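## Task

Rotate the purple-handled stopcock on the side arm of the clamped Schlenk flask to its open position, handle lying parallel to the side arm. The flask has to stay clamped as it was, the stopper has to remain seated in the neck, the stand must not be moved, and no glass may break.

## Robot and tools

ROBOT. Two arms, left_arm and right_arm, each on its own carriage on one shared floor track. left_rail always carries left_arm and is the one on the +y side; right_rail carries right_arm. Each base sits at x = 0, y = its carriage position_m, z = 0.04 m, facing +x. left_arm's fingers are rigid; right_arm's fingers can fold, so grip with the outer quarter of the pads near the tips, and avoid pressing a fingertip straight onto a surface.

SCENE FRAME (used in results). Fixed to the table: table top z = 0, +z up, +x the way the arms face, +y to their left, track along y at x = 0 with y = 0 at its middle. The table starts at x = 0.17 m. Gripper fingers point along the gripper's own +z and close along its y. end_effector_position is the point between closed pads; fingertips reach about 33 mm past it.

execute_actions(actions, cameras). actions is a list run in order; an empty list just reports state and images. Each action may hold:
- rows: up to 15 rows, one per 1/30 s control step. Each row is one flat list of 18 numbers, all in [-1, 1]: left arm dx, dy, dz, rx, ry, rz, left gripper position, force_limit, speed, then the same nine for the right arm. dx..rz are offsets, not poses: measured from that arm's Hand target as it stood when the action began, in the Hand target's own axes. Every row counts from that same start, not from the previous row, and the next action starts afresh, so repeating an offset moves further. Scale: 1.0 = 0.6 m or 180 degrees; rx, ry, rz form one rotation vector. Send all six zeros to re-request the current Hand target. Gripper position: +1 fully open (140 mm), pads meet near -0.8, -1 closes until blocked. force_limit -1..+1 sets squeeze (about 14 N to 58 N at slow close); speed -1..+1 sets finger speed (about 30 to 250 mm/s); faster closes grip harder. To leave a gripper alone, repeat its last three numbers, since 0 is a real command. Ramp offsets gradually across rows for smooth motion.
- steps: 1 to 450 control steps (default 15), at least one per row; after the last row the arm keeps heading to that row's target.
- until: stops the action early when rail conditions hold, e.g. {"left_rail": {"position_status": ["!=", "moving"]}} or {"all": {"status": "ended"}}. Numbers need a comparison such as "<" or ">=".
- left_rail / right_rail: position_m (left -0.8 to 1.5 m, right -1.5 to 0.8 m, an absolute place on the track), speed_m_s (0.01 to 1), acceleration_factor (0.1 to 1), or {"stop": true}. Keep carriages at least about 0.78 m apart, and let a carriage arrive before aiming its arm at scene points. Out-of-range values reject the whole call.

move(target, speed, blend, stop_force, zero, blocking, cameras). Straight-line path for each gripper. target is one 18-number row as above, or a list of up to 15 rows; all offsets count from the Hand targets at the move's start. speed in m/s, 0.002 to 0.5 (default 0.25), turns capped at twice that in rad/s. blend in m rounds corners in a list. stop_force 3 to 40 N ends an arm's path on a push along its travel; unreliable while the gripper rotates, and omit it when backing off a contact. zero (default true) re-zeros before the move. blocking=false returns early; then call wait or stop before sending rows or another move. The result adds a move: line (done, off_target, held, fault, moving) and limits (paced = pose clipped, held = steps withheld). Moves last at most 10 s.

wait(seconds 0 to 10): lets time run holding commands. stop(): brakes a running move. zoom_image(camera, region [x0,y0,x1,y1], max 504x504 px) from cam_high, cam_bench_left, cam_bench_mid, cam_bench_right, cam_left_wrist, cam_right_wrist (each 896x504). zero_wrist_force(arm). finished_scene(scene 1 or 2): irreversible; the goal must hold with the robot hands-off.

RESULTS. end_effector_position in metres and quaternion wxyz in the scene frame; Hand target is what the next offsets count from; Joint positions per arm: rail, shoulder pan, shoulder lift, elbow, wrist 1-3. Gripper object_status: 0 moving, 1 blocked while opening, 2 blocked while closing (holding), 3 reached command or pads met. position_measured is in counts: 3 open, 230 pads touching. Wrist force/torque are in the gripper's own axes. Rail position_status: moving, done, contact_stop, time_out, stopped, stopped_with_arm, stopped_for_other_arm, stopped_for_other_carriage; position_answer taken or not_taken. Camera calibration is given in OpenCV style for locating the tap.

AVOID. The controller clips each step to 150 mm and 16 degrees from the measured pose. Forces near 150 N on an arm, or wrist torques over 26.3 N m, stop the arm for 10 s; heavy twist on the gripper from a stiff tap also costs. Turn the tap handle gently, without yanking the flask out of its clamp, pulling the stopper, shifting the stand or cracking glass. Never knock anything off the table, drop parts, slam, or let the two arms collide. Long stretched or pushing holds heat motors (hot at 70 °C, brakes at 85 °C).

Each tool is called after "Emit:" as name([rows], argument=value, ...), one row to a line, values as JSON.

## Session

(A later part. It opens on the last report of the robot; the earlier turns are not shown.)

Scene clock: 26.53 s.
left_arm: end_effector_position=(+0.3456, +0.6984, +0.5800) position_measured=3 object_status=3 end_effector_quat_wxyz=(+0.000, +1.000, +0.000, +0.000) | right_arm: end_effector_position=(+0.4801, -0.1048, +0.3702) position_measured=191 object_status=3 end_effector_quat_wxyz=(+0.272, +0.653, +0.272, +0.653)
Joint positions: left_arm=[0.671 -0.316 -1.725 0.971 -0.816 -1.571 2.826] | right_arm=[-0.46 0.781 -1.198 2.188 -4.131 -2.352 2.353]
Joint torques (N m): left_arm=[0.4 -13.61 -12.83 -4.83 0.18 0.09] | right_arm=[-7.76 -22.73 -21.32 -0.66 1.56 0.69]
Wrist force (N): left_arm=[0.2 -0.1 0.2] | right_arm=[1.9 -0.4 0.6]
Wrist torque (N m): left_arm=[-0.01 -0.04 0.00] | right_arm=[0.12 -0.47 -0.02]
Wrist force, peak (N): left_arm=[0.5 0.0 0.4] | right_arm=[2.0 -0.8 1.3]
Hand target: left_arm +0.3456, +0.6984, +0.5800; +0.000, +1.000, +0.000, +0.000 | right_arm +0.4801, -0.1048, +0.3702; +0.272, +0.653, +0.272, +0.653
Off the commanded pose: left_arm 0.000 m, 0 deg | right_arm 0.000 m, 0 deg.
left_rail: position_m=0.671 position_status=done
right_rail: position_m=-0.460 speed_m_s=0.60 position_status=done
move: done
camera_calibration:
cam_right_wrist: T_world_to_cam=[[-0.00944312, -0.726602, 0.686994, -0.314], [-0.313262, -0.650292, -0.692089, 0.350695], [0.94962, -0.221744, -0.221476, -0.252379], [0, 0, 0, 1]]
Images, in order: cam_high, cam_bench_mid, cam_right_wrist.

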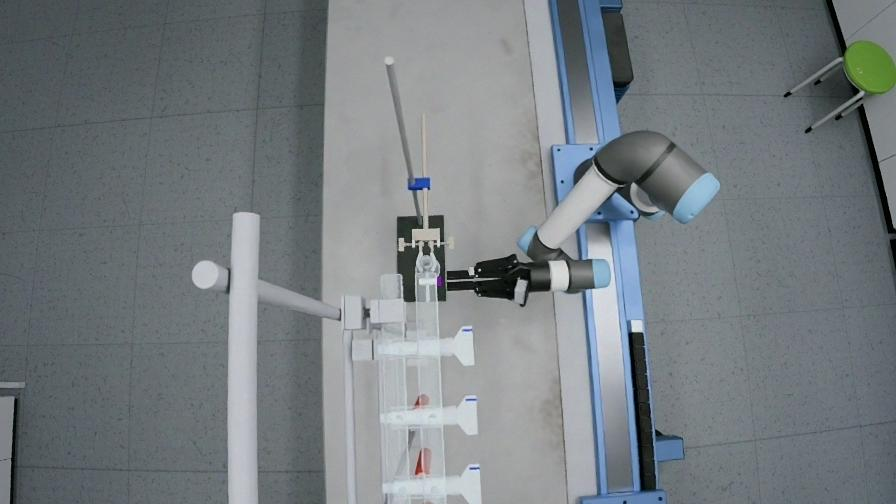

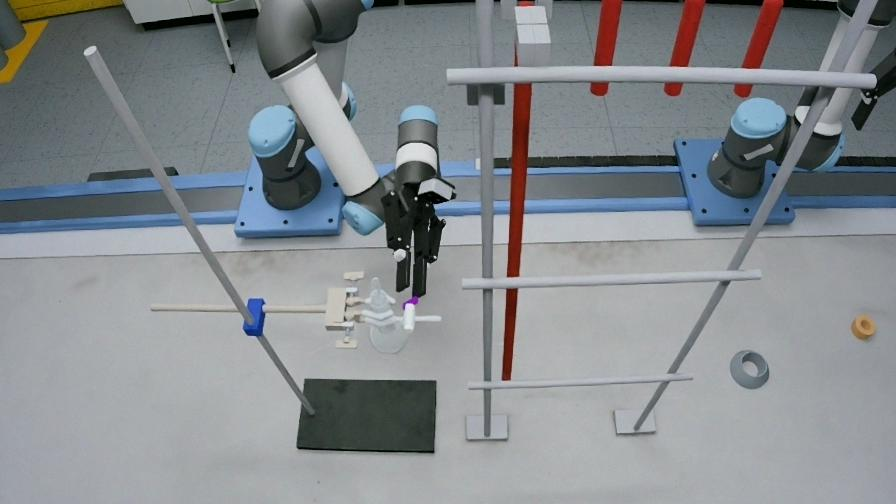

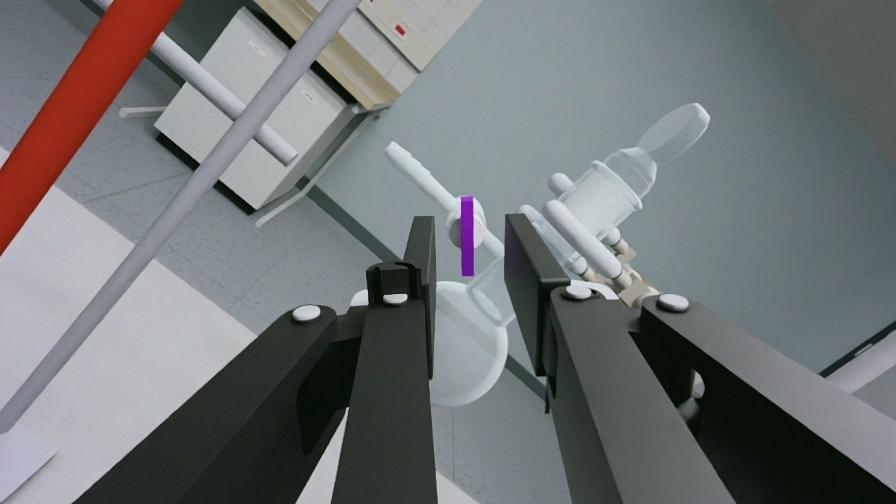

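Emit:
move(target=[0, 0, 0, 0, 0, 0, 1, 1, 1, -0.0008, 0.0004, 0.0217, 0, 0, 0, -0.49, -1, -1], speed=0.04, stop_force=5, cameras=["cam_right_wrist", "cam_high", "cam_bench_mid"])

Emit:
zoom_image(camera="cam_right_wrist", region=[390, 170, 550, 330])

Emit:
zoom_image(camera="cam_high", region=[410, 250, 480, 320])

Emit:
zoom_image(camera="cam_bench_mid", region=[370, 260, 450, 340])

Scene clock: 30.50 s.
left_arm: end_effector_position=(+0.3456, +0.6984, +0.5800) position_measured=3 object_status=3 end_effector_quat_wxyz=(+0.000, +1.000, +0.000, +0.000) | right_arm: end_effector_position=(+0.4931, -0.1053, +0.3700) position_measured=191 object_status=3 end_effector_quat_wxyz=(+0.272, +0.653, +0.272, +0.653)
Joint positions: left_arm=[0.671 -0.316 -1.725 0.971 -0.816 -1.571 2.826] | right_arm=[-0.46 0.756 -1.189 2.172 -4.125 -2.327 2.353]
Joint torques (N m): left_arm=[0.48 -13.85 -12.92 -4.82 0.16 0.14] | right_arm=[-8.12 -23.36 -21.15 -0.55 1.48 -1.13]
Wrist force (N): left_arm=[0.1 0.2 0.3] | right_arm=[1.9 -0.4 1.1]
Wrist torque (N m): left_arm=[0.03 -0.03 0.00] | right_arm=[0.13 -0.48 -0.02]
Wrist force, peak (N): left_arm=[0.3 0.0 0.5] | right_arm=[2.2 -0.9 0.8]
Hand target: left_arm +0.3456, +0.6984, +0.5800; +0.000, +1.000, +0.000, +0.000 | right_arm +0.4931, -0.1053, +0.3700; +0.272, +0.653, +0.272, +0.653
Off the commanded pose: left_arm 0.000 m, 0 deg | right_arm 0.000 m, 0 deg.
left_rail: position_m=0.671 position_status=done
right_rail: position_m=-0.460 speed_m_s=0.60 position_status=done
move: done
camera_calibration:
cam_right_wrist: T_world_to_cam=[[-0.00944362, -0.726584, 0.687013, -0.314138], [-0.313261, -0.65031, -0.692073, 0.354318], [0.94962, -0.22175, -0.221469, -0.264896], [0, 0, 0, 1]]
Images, in order: cam_high, cam_bench_mid, cam_right_wrist.

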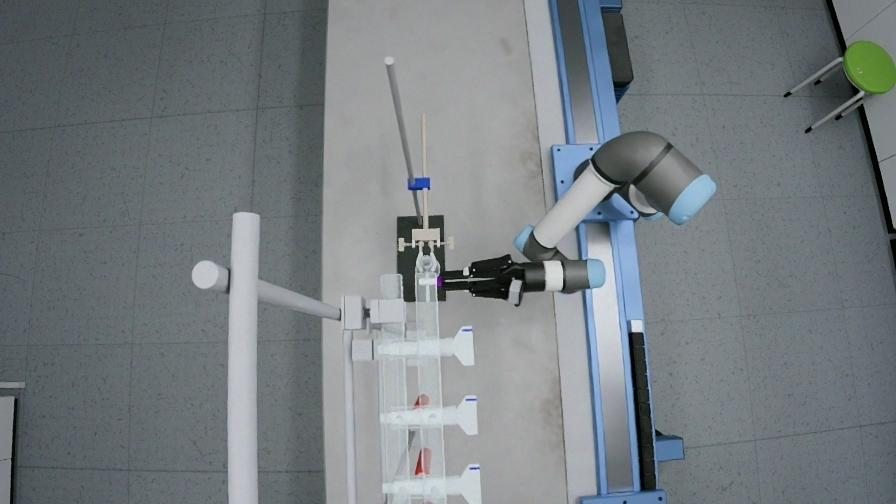

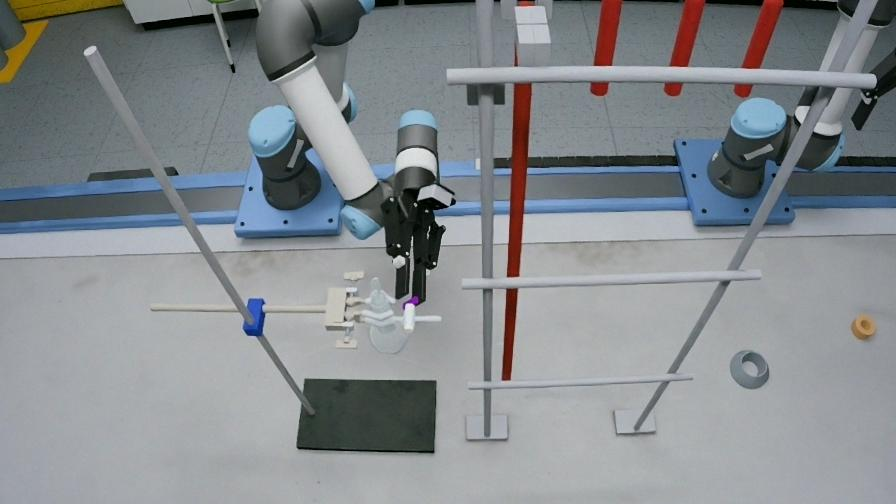

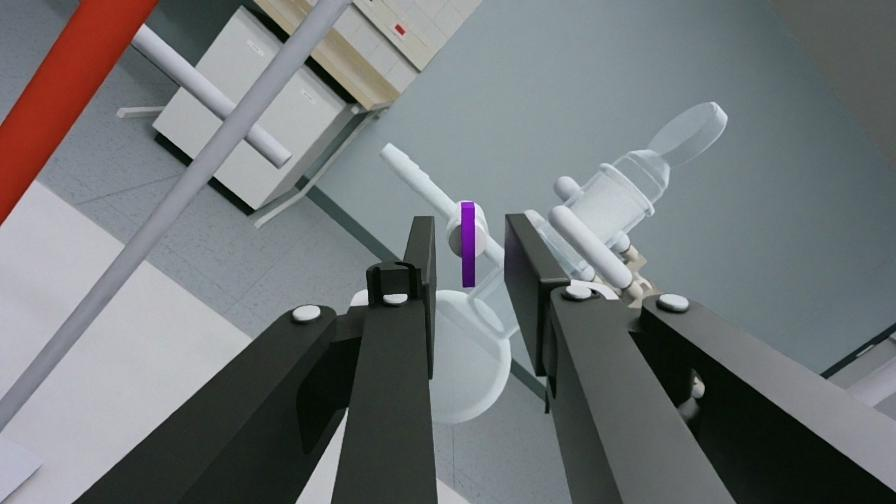

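Scaled by 3.150.

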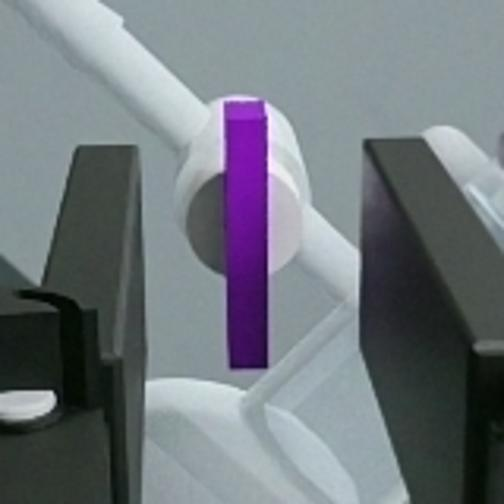

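Scaled by 7.200.

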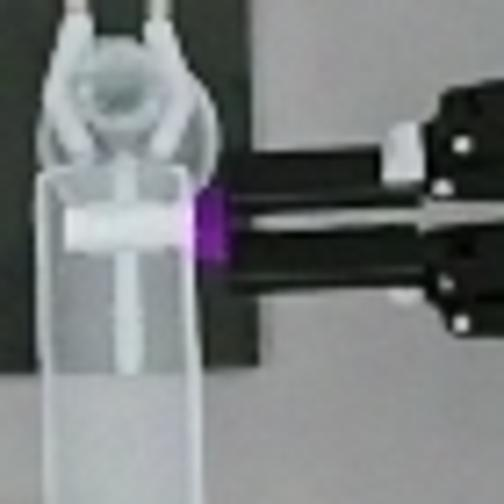

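Scaled by 6.300.

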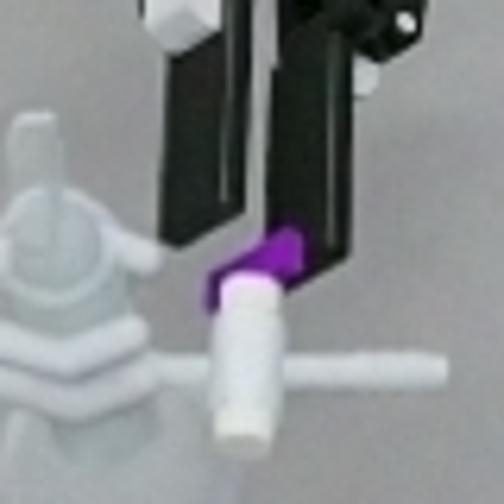

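Emit:
move(target=[0, 0, 0, 0, 0, 0, 1, 1, 1, 0, -0.0005, 0.0108, 0, 0, 0, -0.49, -1, -1], speed=0.03, stop_force=5, cameras=["cam_right_wrist", "cam_high", "cam_bench_mid"])

Emit:
zoom_image(camera="cam_right_wrist", region=[390, 170, 550, 330])

Emit:
zoom_image(camera="cam_high", region=[410, 250, 480, 320])

Emit:
zoom_image(camera="cam_bench_mid", region=[370, 260, 450, 340])

Scene clock: 33.70 s.
left_arm: end_effector_position=(+0.3456, +0.6984, +0.5800) position_measured=3 object_status=3 end_effector_quat_wxyz=(+0.000, +1.000, +0.000, +0.000) | right_arm: end_effector_position=(+0.4996, -0.1051, +0.3698) position_measured=191 object_status=3 end_effector_quat_wxyz=(+0.272, +0.653, +0.272, +0.653)
Joint positions: left_arm=[0.671 -0.316 -1.725 0.971 -0.816 -1.571 2.826] | right_arm=[-0.46 0.745 -1.183 2.163 -4.122 -2.315 2.353]
Joint torques (N m): left_arm=[0.48 -13.75 -12.52 -4.86 0.26 0.18] | right_arm=[-7.68 -23.29 -20.92 -0.6 1.57 -0.4]
Wrist force (N): left_arm=[0.3 0.0 0.2] | right_arm=[1.7 -0.5 1.3]
Wrist torque (N m): left_arm=[0.02 -0.06 0.00] | right_arm=[0.10 -0.44 -0.01]
Wrist force, peak (N): left_arm=[0.6 0.2 0.1] | right_arm=[2.0 -0.8 1.3]
Hand target: left_arm +0.3456, +0.6984, +0.5800; +0.000, +1.000, +0.000, +0.000 | right_arm +0.4996, -0.1051, +0.3698; +0.272, +0.653, +0.272, +0.653
Off the commanded pose: left_arm 0.000 m, 0 deg | right_arm 0.000 m, 0 deg.
left_rail: position_m=0.671 position_status=done
right_rail: position_m=-0.460 speed_m_s=0.60 position_status=done
move: done
camera_calibration:
cam_right_wrist: T_world_to_cam=[[-0.00944356, -0.726583, 0.687014, -0.313777], [-0.313262, -0.65031, -0.692072, 0.356338], [0.94962, -0.221751, -0.221469, -0.27105], [0, 0, 0, 1]]
Images, in order: cam_high, cam_bench_mid, cam_right_wrist.

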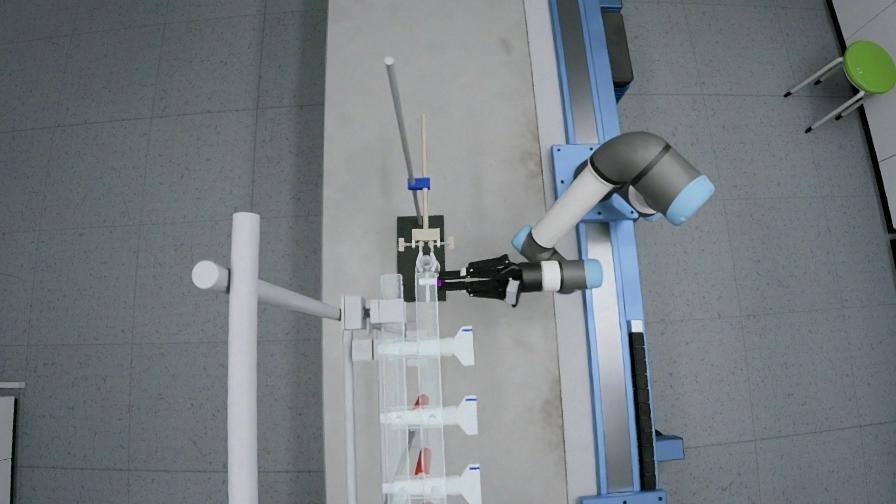

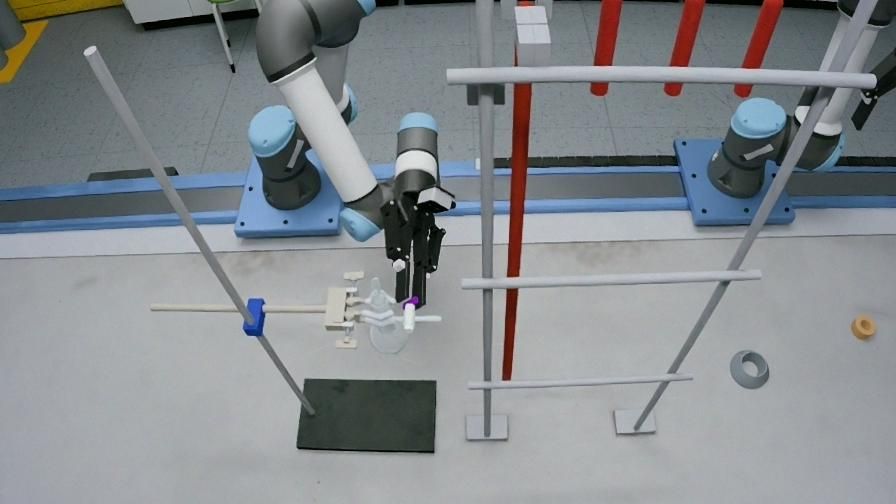

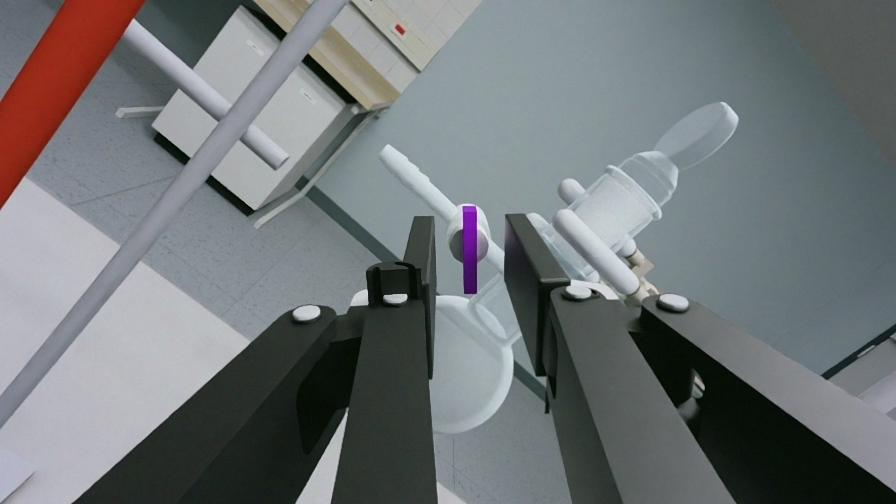

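Scaled by 3.150.

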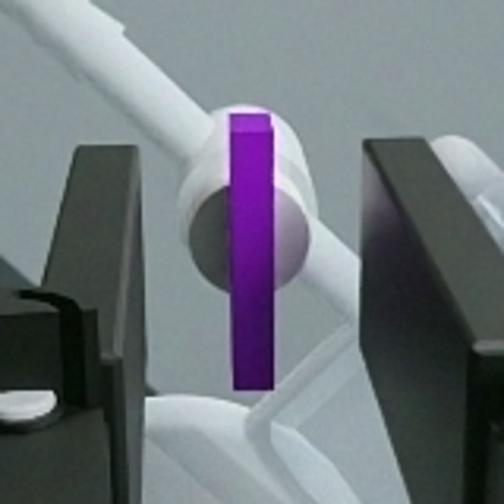

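Scaled by 7.200.

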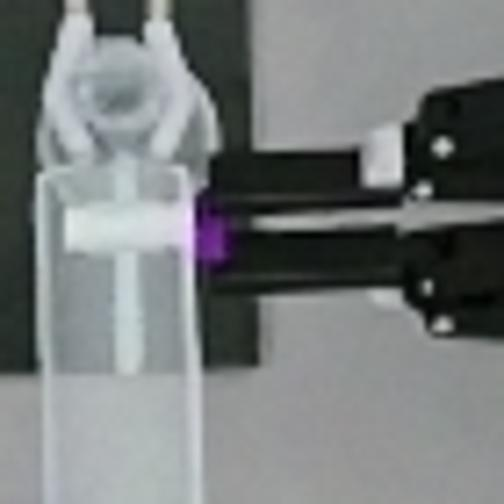

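Scaled by 6.300.

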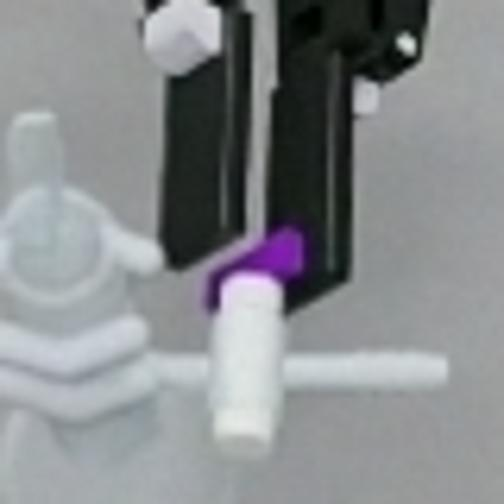

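Emit:
move(target=[0, 0, 0, 0, 0, 0, 1, 1, 1, 0, 0, 0, 0, 0, 0, -1, -1, -1], speed=0.03, cameras=["cam_right_wrist", "cam_high", "cam_bench_mid"])

Emit:
zoom_image(camera="cam_right_wrist", region=[390, 170, 550, 330])

Emit:
zoom_image(camera="cam_bench_mid", region=[370, 260, 450, 340])

Scene clock: 35.67 s.
left_arm: end_effector_position=(+0.3456, +0.6984, +0.5800) position_measured=3 object_status=3 end_effector_quat_wxyz=(+0.000, +1.000, +0.000, +0.000) | right_arm: end_effector_position=(+0.4996, -0.1051, +0.3698) position_measured=223 object_status=0 end_effector_quat_wxyz=(+0.272, +0.653, +0.272, +0.653)
Joint positions: left_arm=[0.671 -0.316 -1.725 0.971 -0.816 -1.571 2.826] | right_arm=[-0.46 0.745 -1.183 2.163 -4.122 -2.315 2.353]
Joint torques (N m): left_arm=[0.61 -14.08 -12.71 -4.8 0.15 0.12] | right_arm=[-7.19 -23.97 -17.19 -0.85 1.24 0.2]
Wrist force (N): left_arm=[0.1 0.2 -0.2] | right_arm=[1.1 -0.9 0.7]
Wrist torque (N m): left_arm=[0.04 -0.02 0.00] | right_arm=[0.10 -0.49 0.06]
Wrist force, peak (N): left_arm=[0.4 0.1 0.5] | right_arm=[2.4 -0.5 1.0]
Hand target: left_arm +0.3456, +0.6984, +0.5800; +0.000, +1.000, +0.000, +0.000 | right_arm +0.4996, -0.1051, +0.3698; +0.272, +0.653, +0.272, +0.653
Off the commanded pose: left_arm 0.000 m, 0 deg | right_arm 0.000 m, 0 deg.
left_rail: position_m=0.671 position_status=done
right_rail: position_m=-0.460 speed_m_s=0.60 position_status=done
move: done
camera_calibration:
cam_right_wrist: T_world_to_cam=[[-0.0094401, -0.726582, 0.687014, -0.313778], [-0.31326, -0.650312, -0.692071, 0.356337], [0.94962, -0.221748, -0.22147, -0.271051], [0, 0, 0, 1]]
Images, in order: cam_high, cam_bench_mid, cam_right_wrist.

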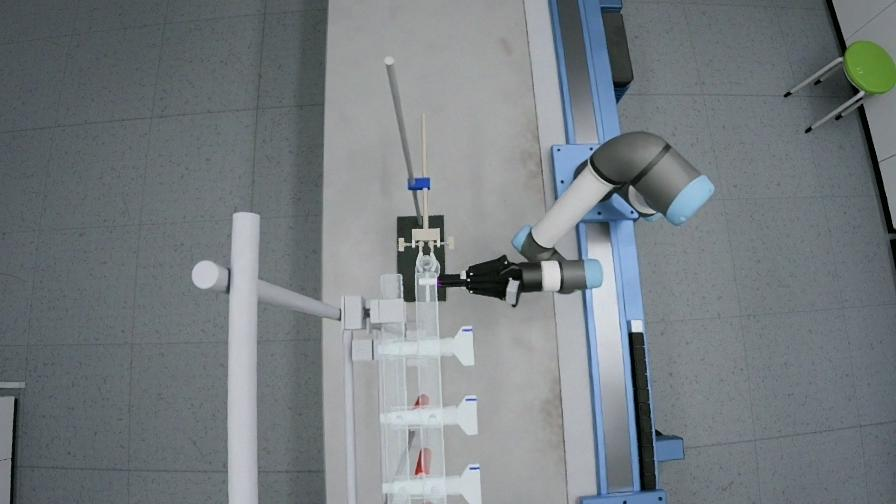

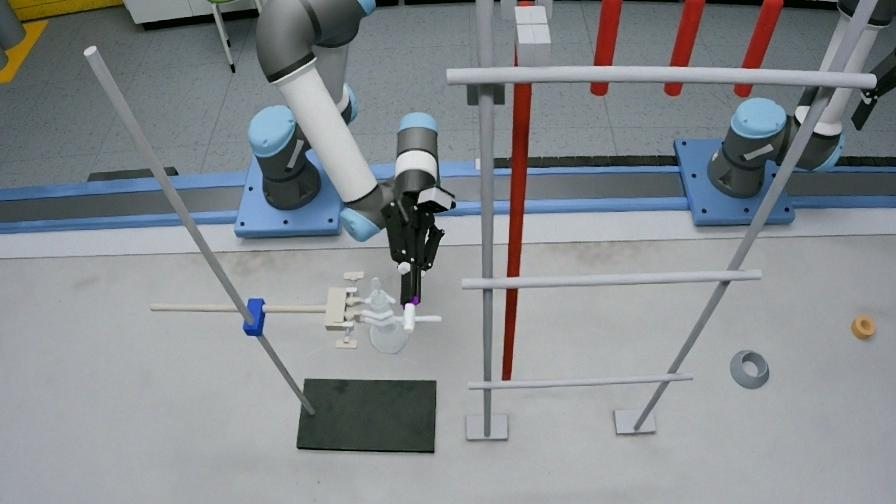

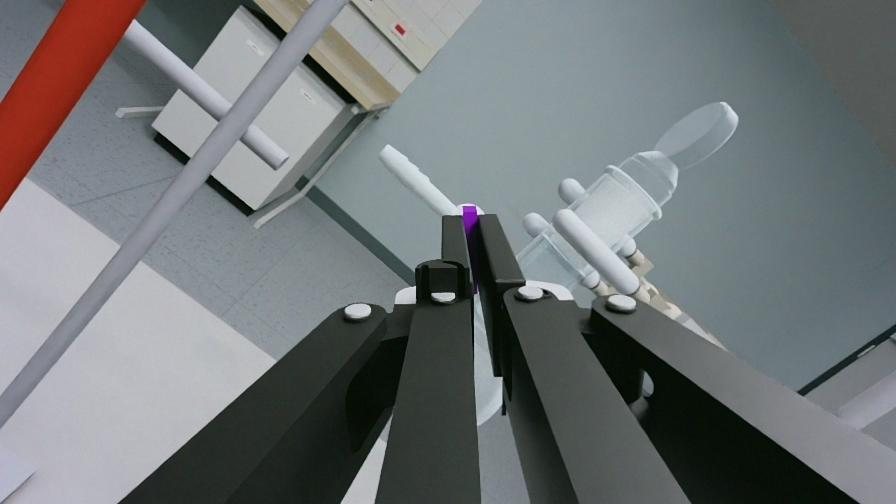

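Scaled by 3.150.

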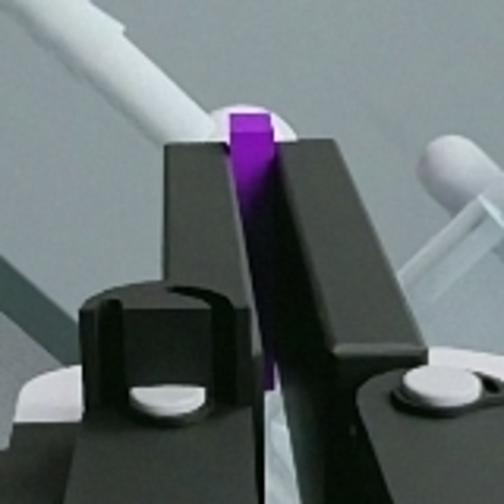

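Scaled by 6.300.

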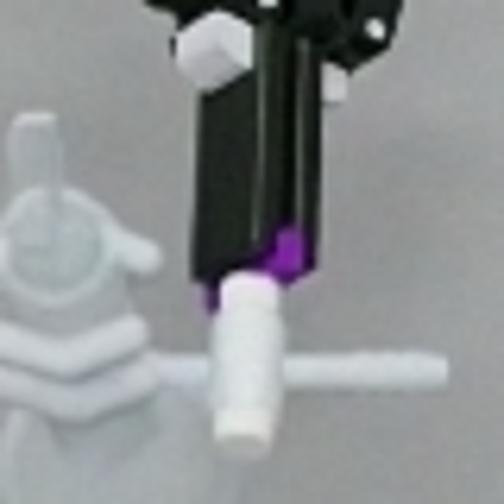

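Emit:
move(target=[0, 0, 0, 0, 0, 0, 1, 1, 1, 0, 0, 0, 0, 0, -0.0222, -1, -1, -1], speed=0.05, cameras=["cam_right_wrist", "cam_bench_mid"])

Emit:
zoom_image(camera="cam_right_wrist", region=[390, 170, 550, 330])

Emit:
zoom_image(camera="cam_bench_mid", region=[370, 260, 450, 340])

Scene clock: 37.60 s.
left_arm: end_effector_position=(+0.3456, +0.6984, +0.5800) position_measured=3 object_status=3 end_effector_quat_wxyz=(+0.000, +1.000, +0.000, +0.000) | right_arm: end_effector_position=(+0.4996, -0.1051, +0.3698) position_measured=223 object_status=2 end_effector_quat_wxyz=(+0.294, +0.643, +0.294, +0.643)
Joint positions: left_arm=[0.671 -0.316 -1.725 0.971 -0.816 -1.571 2.826] | right_arm=[-0.46 0.745 -1.183 2.163 -4.122 -2.315 2.283]
Joint torques (N m): left_arm=[0.61 -14.72 -12.32 -4.78 0.3 0.12] | right_arm=[-5.75 -33.32 -10.01 -3.14 0.14 -2.17]
Wrist force (N): left_arm=[0.0 0.0 0.1] | right_arm=[0.8 -0.5 1.0]
Wrist torque (N m): left_arm=[0.00 0.00 0.00] | right_arm=[0.16 -0.49 0.10]
Wrist force, peak (N): left_arm=[0.5 0.0 0.3] | right_arm=[1.5 -0.8 0.8]
Hand target: left_arm +0.3456, +0.6984, +0.5800; +0.000, +1.000, +0.000, +0.000 | right_arm +0.4996, -0.1051, +0.3698; +0.294, +0.643, +0.294, +0.643
Off the commanded pose: left_arm 0.000 m, 0 deg | right_arm 0.000 m, 0 deg.
left_rail: position_m=0.671 position_status=done
right_rail: position_m=-0.460 speed_m_s=0.60 position_status=done
move: done
camera_calibration:
cam_right_wrist: T_world_to_cam=[[-0.00944395, -0.677117, 0.735815, -0.326645], [-0.313261, -0.696803, -0.645238, 0.334142], [0.94962, -0.236596, -0.205534, -0.278496], [0, 0, 0, 1]]
Images, in order: cam_bench_mid, cam_right_wrist.

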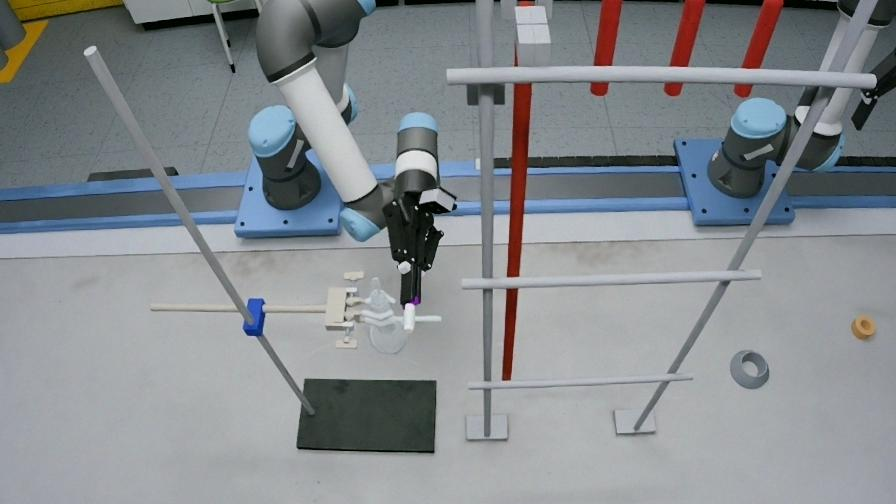

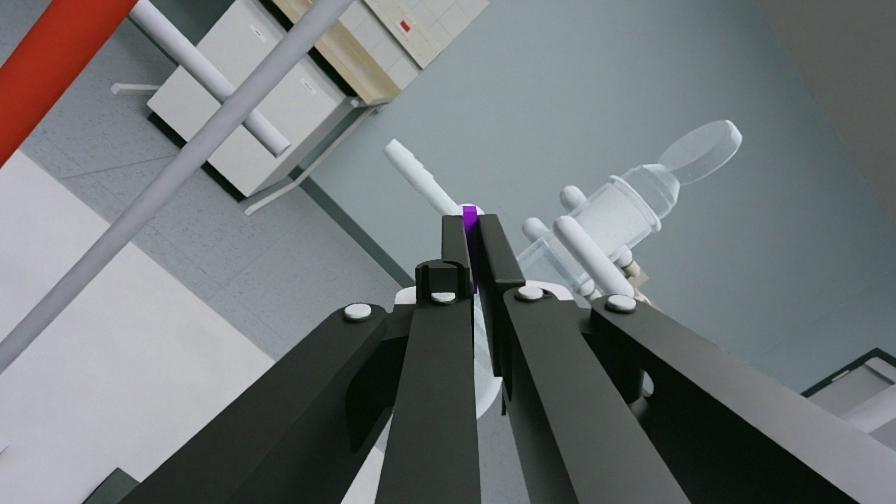

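Scaled by 3.150.

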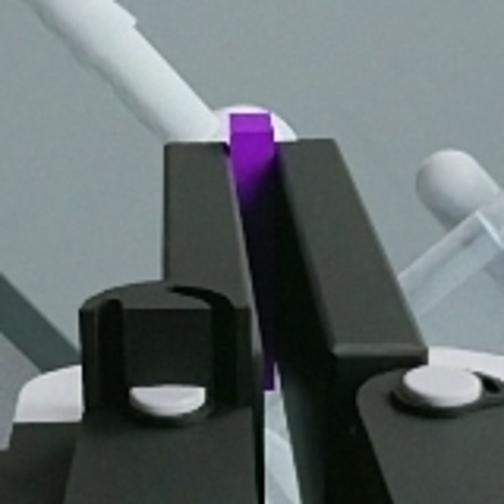

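Scaled by 6.300.

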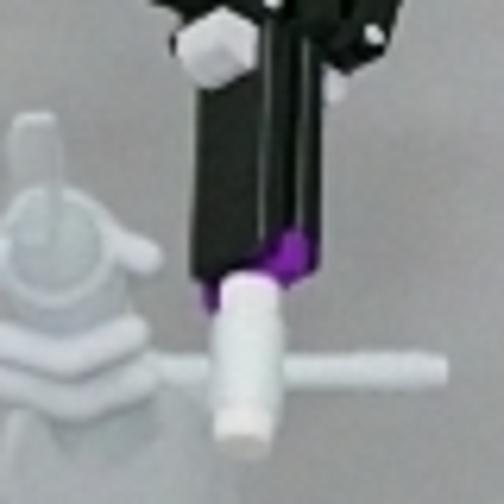

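Emit:
move(target=[0, 0, 0, 0, 0, 0, 1, 1, 1, 0, 0, 0, 0, 0, -0.0667, -1, -1, -1], speed=0.08, cameras=["cam_right_wrist", "cam_bench_mid"])

Emit:
zoom_image(camera="cam_bench_mid", region=[370, 260, 450, 340])

Scene clock: 39.93 s.
left_arm: end_effector_position=(+0.3456, +0.6984, +0.5800) position_measured=3 object_status=3 end_effector_quat_wxyz=(+0.000, +1.000, +0.000, +0.000) | right_arm: end_effector_position=(+0.4995, -0.1051, +0.3698) position_measured=223 object_status=2 end_effector_quat_wxyz=(+0.360, +0.609, +0.360, +0.609)
Joint positions: left_arm=[0.671 -0.316 -1.725 0.971 -0.816 -1.571 2.826] | right_arm=[-0.46 0.745 -1.183 2.163 -4.122 -2.315 2.074]
Joint torques (N m): left_arm=[0.5 -14.97 -12.39 -4.73 0.29 0.15] | right_arm=[-3.83 -23.65 -17.32 -3.22 0.01 -2.04]
Wrist force (N): left_arm=[0.3 0.0 0.2] | right_arm=[0.9 -1.6 0.8]
Wrist torque (N m): left_arm=[0.01 -0.06 0.00] | right_arm=[0.12 -0.45 0.13]
Wrist force, peak (N): left_arm=[0.4 -0.1 0.4] | right_arm=[0.6 -1.7 1.2]
Hand target: left_arm +0.3456, +0.6984, +0.5800; +0.000, +1.000, +0.000, +0.000 | right_arm +0.4996, -0.1051, +0.3698; +0.360, +0.609, +0.360, +0.609
Off the commanded pose: left_arm 0.000 m, 0 deg | right_arm 0.000 m, 0 deg.
left_rail: position_m=0.671 position_status=done
right_rail: position_m=-0.460 speed_m_s=0.60 position_status=done
move: done
camera_calibration:
cam_right_wrist: T_world_to_cam=[[-0.00945868, -0.509268, 0.860556, -0.355148], [-0.313277, -0.815761, -0.486201, 0.262816], [0.949615, -0.274191, -0.151826, -0.302296], [0, 0, 0, 1]]
Images, in order: cam_bench_mid, cam_right_wrist.

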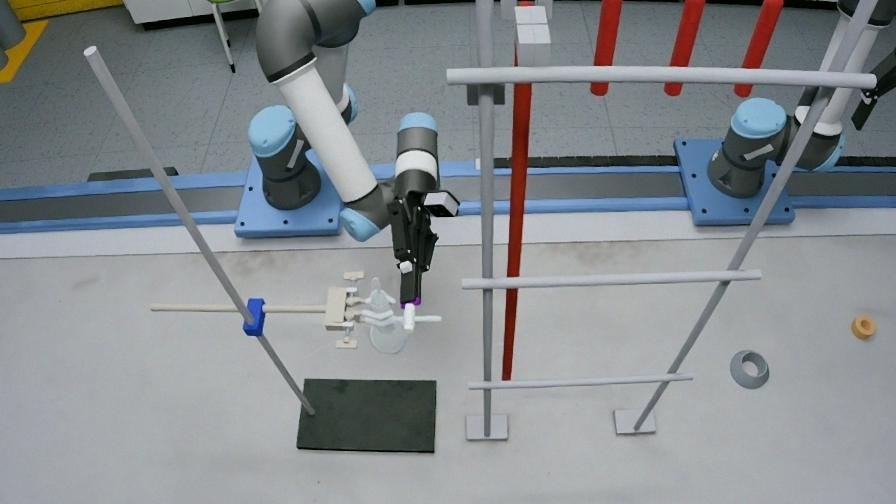

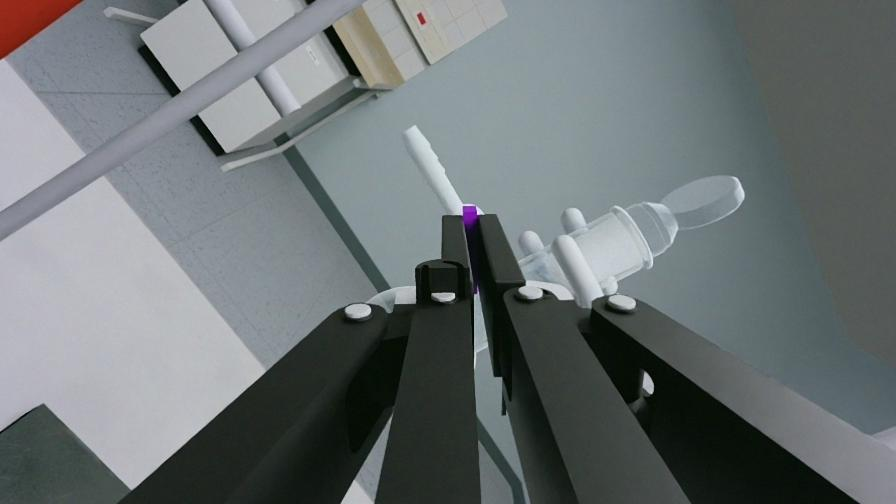

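Scaled by 6.300.

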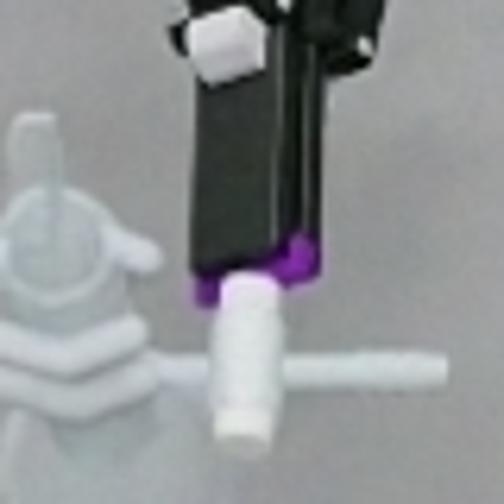

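Emit:
move(target=[0, 0, 0, 0, 0, 0, 1, 1, 1, -0.0001, -0.0002, 0, 0, 0, -0.0667, -1, -1, -1], speed=0.08, cameras=["cam_right_wrist", "cam_bench_mid"])

Emit:
zoom_image(camera="cam_bench_mid", region=[370, 260, 450, 340])

Scene clock: 42.20 s.
left_arm: end_effector_position=(+0.3456, +0.6984, +0.5800) position_measured=3 object_status=3 end_effector_quat_wxyz=(+0.000, +1.000, +0.000, +0.000) | right_arm: end_effector_position=(+0.4996, -0.1051, +0.3697) position_measured=223 object_status=2 end_effector_quat_wxyz=(+0.422, +0.568, +0.422, +0.568)
Joint positions: left_arm=[0.671 -0.316 -1.725 0.971 -0.816 -1.571 2.826] | right_arm=[-0.46 0.745 -1.183 2.163 -4.122 -2.315 1.864]
Joint torques (N m): left_arm=[0.41 -14.21 -12.42 -4.85 0.34 0.08] | right_arm=[2.34 -24.41 -15.71 -3.29 -0.15 -2.15]
Wrist force (N): left_arm=[0.2 0.1 0.1] | right_arm=[0.8 -1.1 0.6]
Wrist torque (N m): left_arm=[0.03 -0.05 0.00] | right_arm=[0.10 -0.29 0.15]
Wrist force, peak (N): left_arm=[0.3 0.0 0.5] | right_arm=[0.7 -1.7 1.1]
Hand target: left_arm +0.3456, +0.6984, +0.5800; +0.000, +1.000, +0.000, +0.000 | right_arm +0.4996, -0.1051, +0.3697; +0.422, +0.568, +0.422, +0.568
Off the commanded pose: left_arm 0.000 m, 0 deg | right_arm 0.000 m, 0 deg.
left_rail: position_m=0.671 position_status=done
right_rail: position_m=-0.460 speed_m_s=0.60 position_status=done
move: done
camera_calibration:
cam_right_wrist: T_world_to_cam=[[-0.00942231, -0.31908, 0.947681, -0.367236], [-0.3133, -0.899063, -0.305825, 0.187325], [0.949607, -0.29979, -0.0914966, -0.327318], [0, 0, 0, 1]]
Images, in order: cam_bench_mid, cam_right_wrist.

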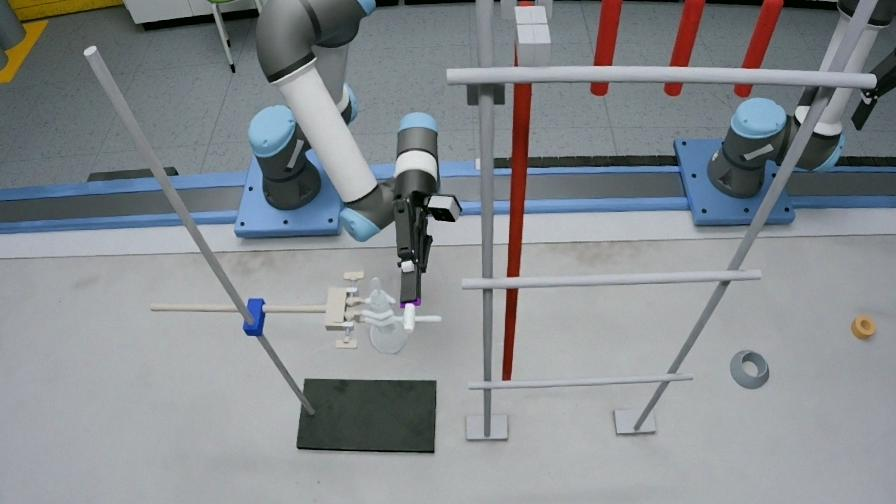

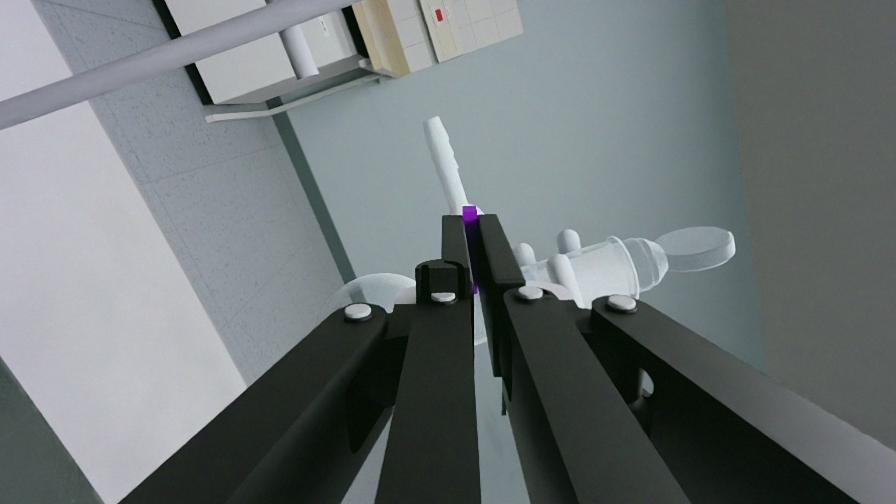

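Scaled by 6.300.

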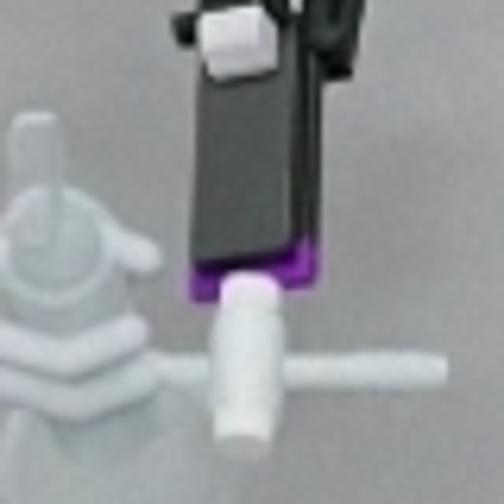

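Emit:
move(target=[0, 0, 0, 0, 0, 0, 1, 1, 1, -0.0001, -0.0001, 0, 0, 0, -0.0667, -1, -1, -1], speed=0.08, cameras=["cam_right_wrist", "cam_bench_mid"])

Emit:
zoom_image(camera="cam_bench_mid", region=[370, 260, 450, 340])

Emit:
zoom_image(camera="cam_right_wrist", region=[400, 90, 540, 230])

Scene clock: 44.53 s.
left_arm: end_effector_position=(+0.3456, +0.6984, +0.5800) position_measured=3 object_status=3 end_effector_quat_wxyz=(+0.000, +1.000, +0.000, +0.000) | right_arm: end_effector_position=(+0.4995, -0.1051, +0.3696) position_measured=223 object_status=2 end_effector_quat_wxyz=(+0.479, +0.521, +0.479, +0.521)
Joint positions: left_arm=[0.671 -0.316 -1.725 0.971 -0.816 -1.571 2.826] | right_arm=[-0.46 0.745 -1.182 2.163 -4.123 -2.315 1.655]
Joint torques (N m): left_arm=[0.77 -15.27 -12.07 -4.76 0.32 0.16] | right_arm=[-8.59 -24.11 -14.3 -3.13 1.37 -2.14]
Wrist force (N): left_arm=[0.0 -0.1 0.2] | right_arm=[1.0 -0.9 0.9]
Wrist torque (N m): left_arm=[-0.02 -0.01 0.00] | right_arm=[0.21 -0.19 0.17]
Wrist force, peak (N): left_arm=[0.4 -0.2 0.4] | right_arm=[1.2 -1.0 1.2]
Hand target: left_arm +0.3456, +0.6984, +0.5800; +0.000, +1.000, +0.000, +0.000 | right_arm +0.4996, -0.1051, +0.3696; +0.479, +0.520, +0.479, +0.521
Off the commanded pose: left_arm 0.000 m, 0 deg | right_arm 0.000 m, 0 deg.
left_rail: position_m=0.671 position_status=done
right_rail: position_m=-0.460 speed_m_s=0.60 position_status=done
move: done
camera_calibration:
cam_right_wrist: T_world_to_cam=[[-0.00945349, -0.115, 0.993321, -0.362603], [-0.313274, -0.943016, -0.112157, 0.111064], [0.949616, -0.312242, -0.0271116, -0.352433], [0, 0, 0, 1]]
Images, in order: cam_bench_mid, cam_right_wrist.

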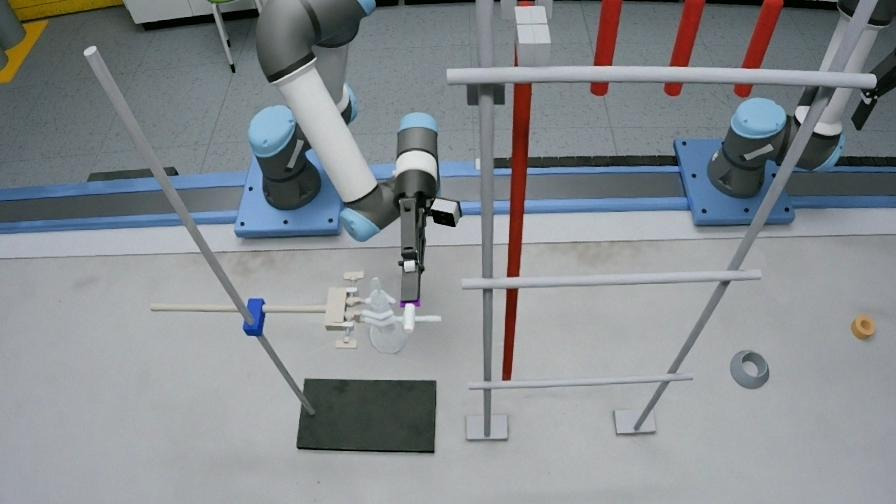

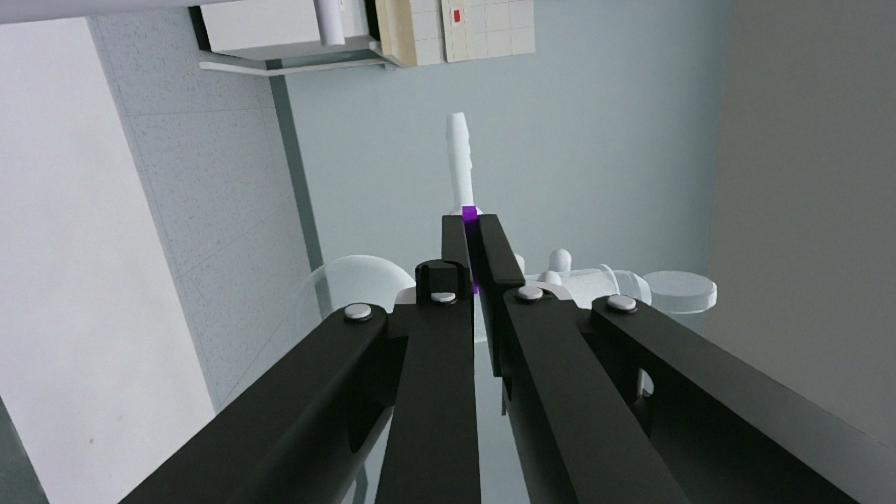

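Scaled by 6.300.

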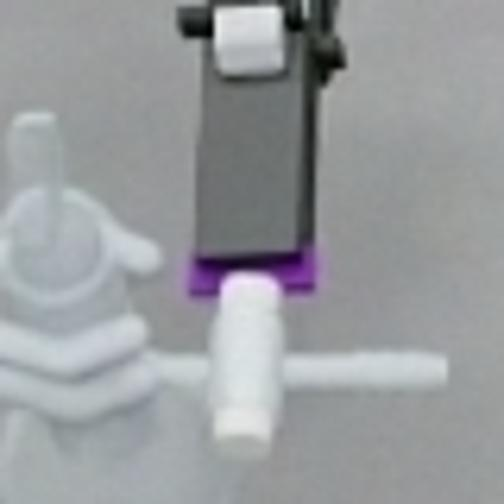

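Scaled by 3.600.

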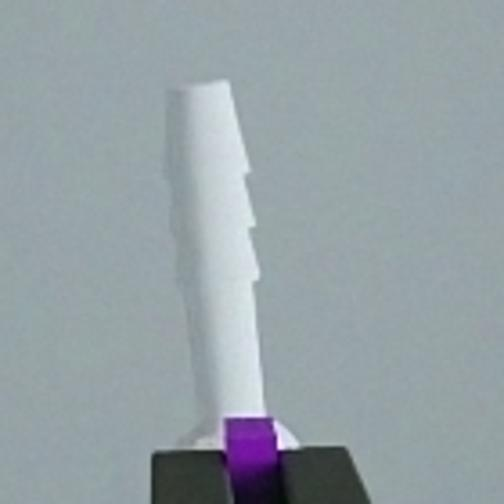

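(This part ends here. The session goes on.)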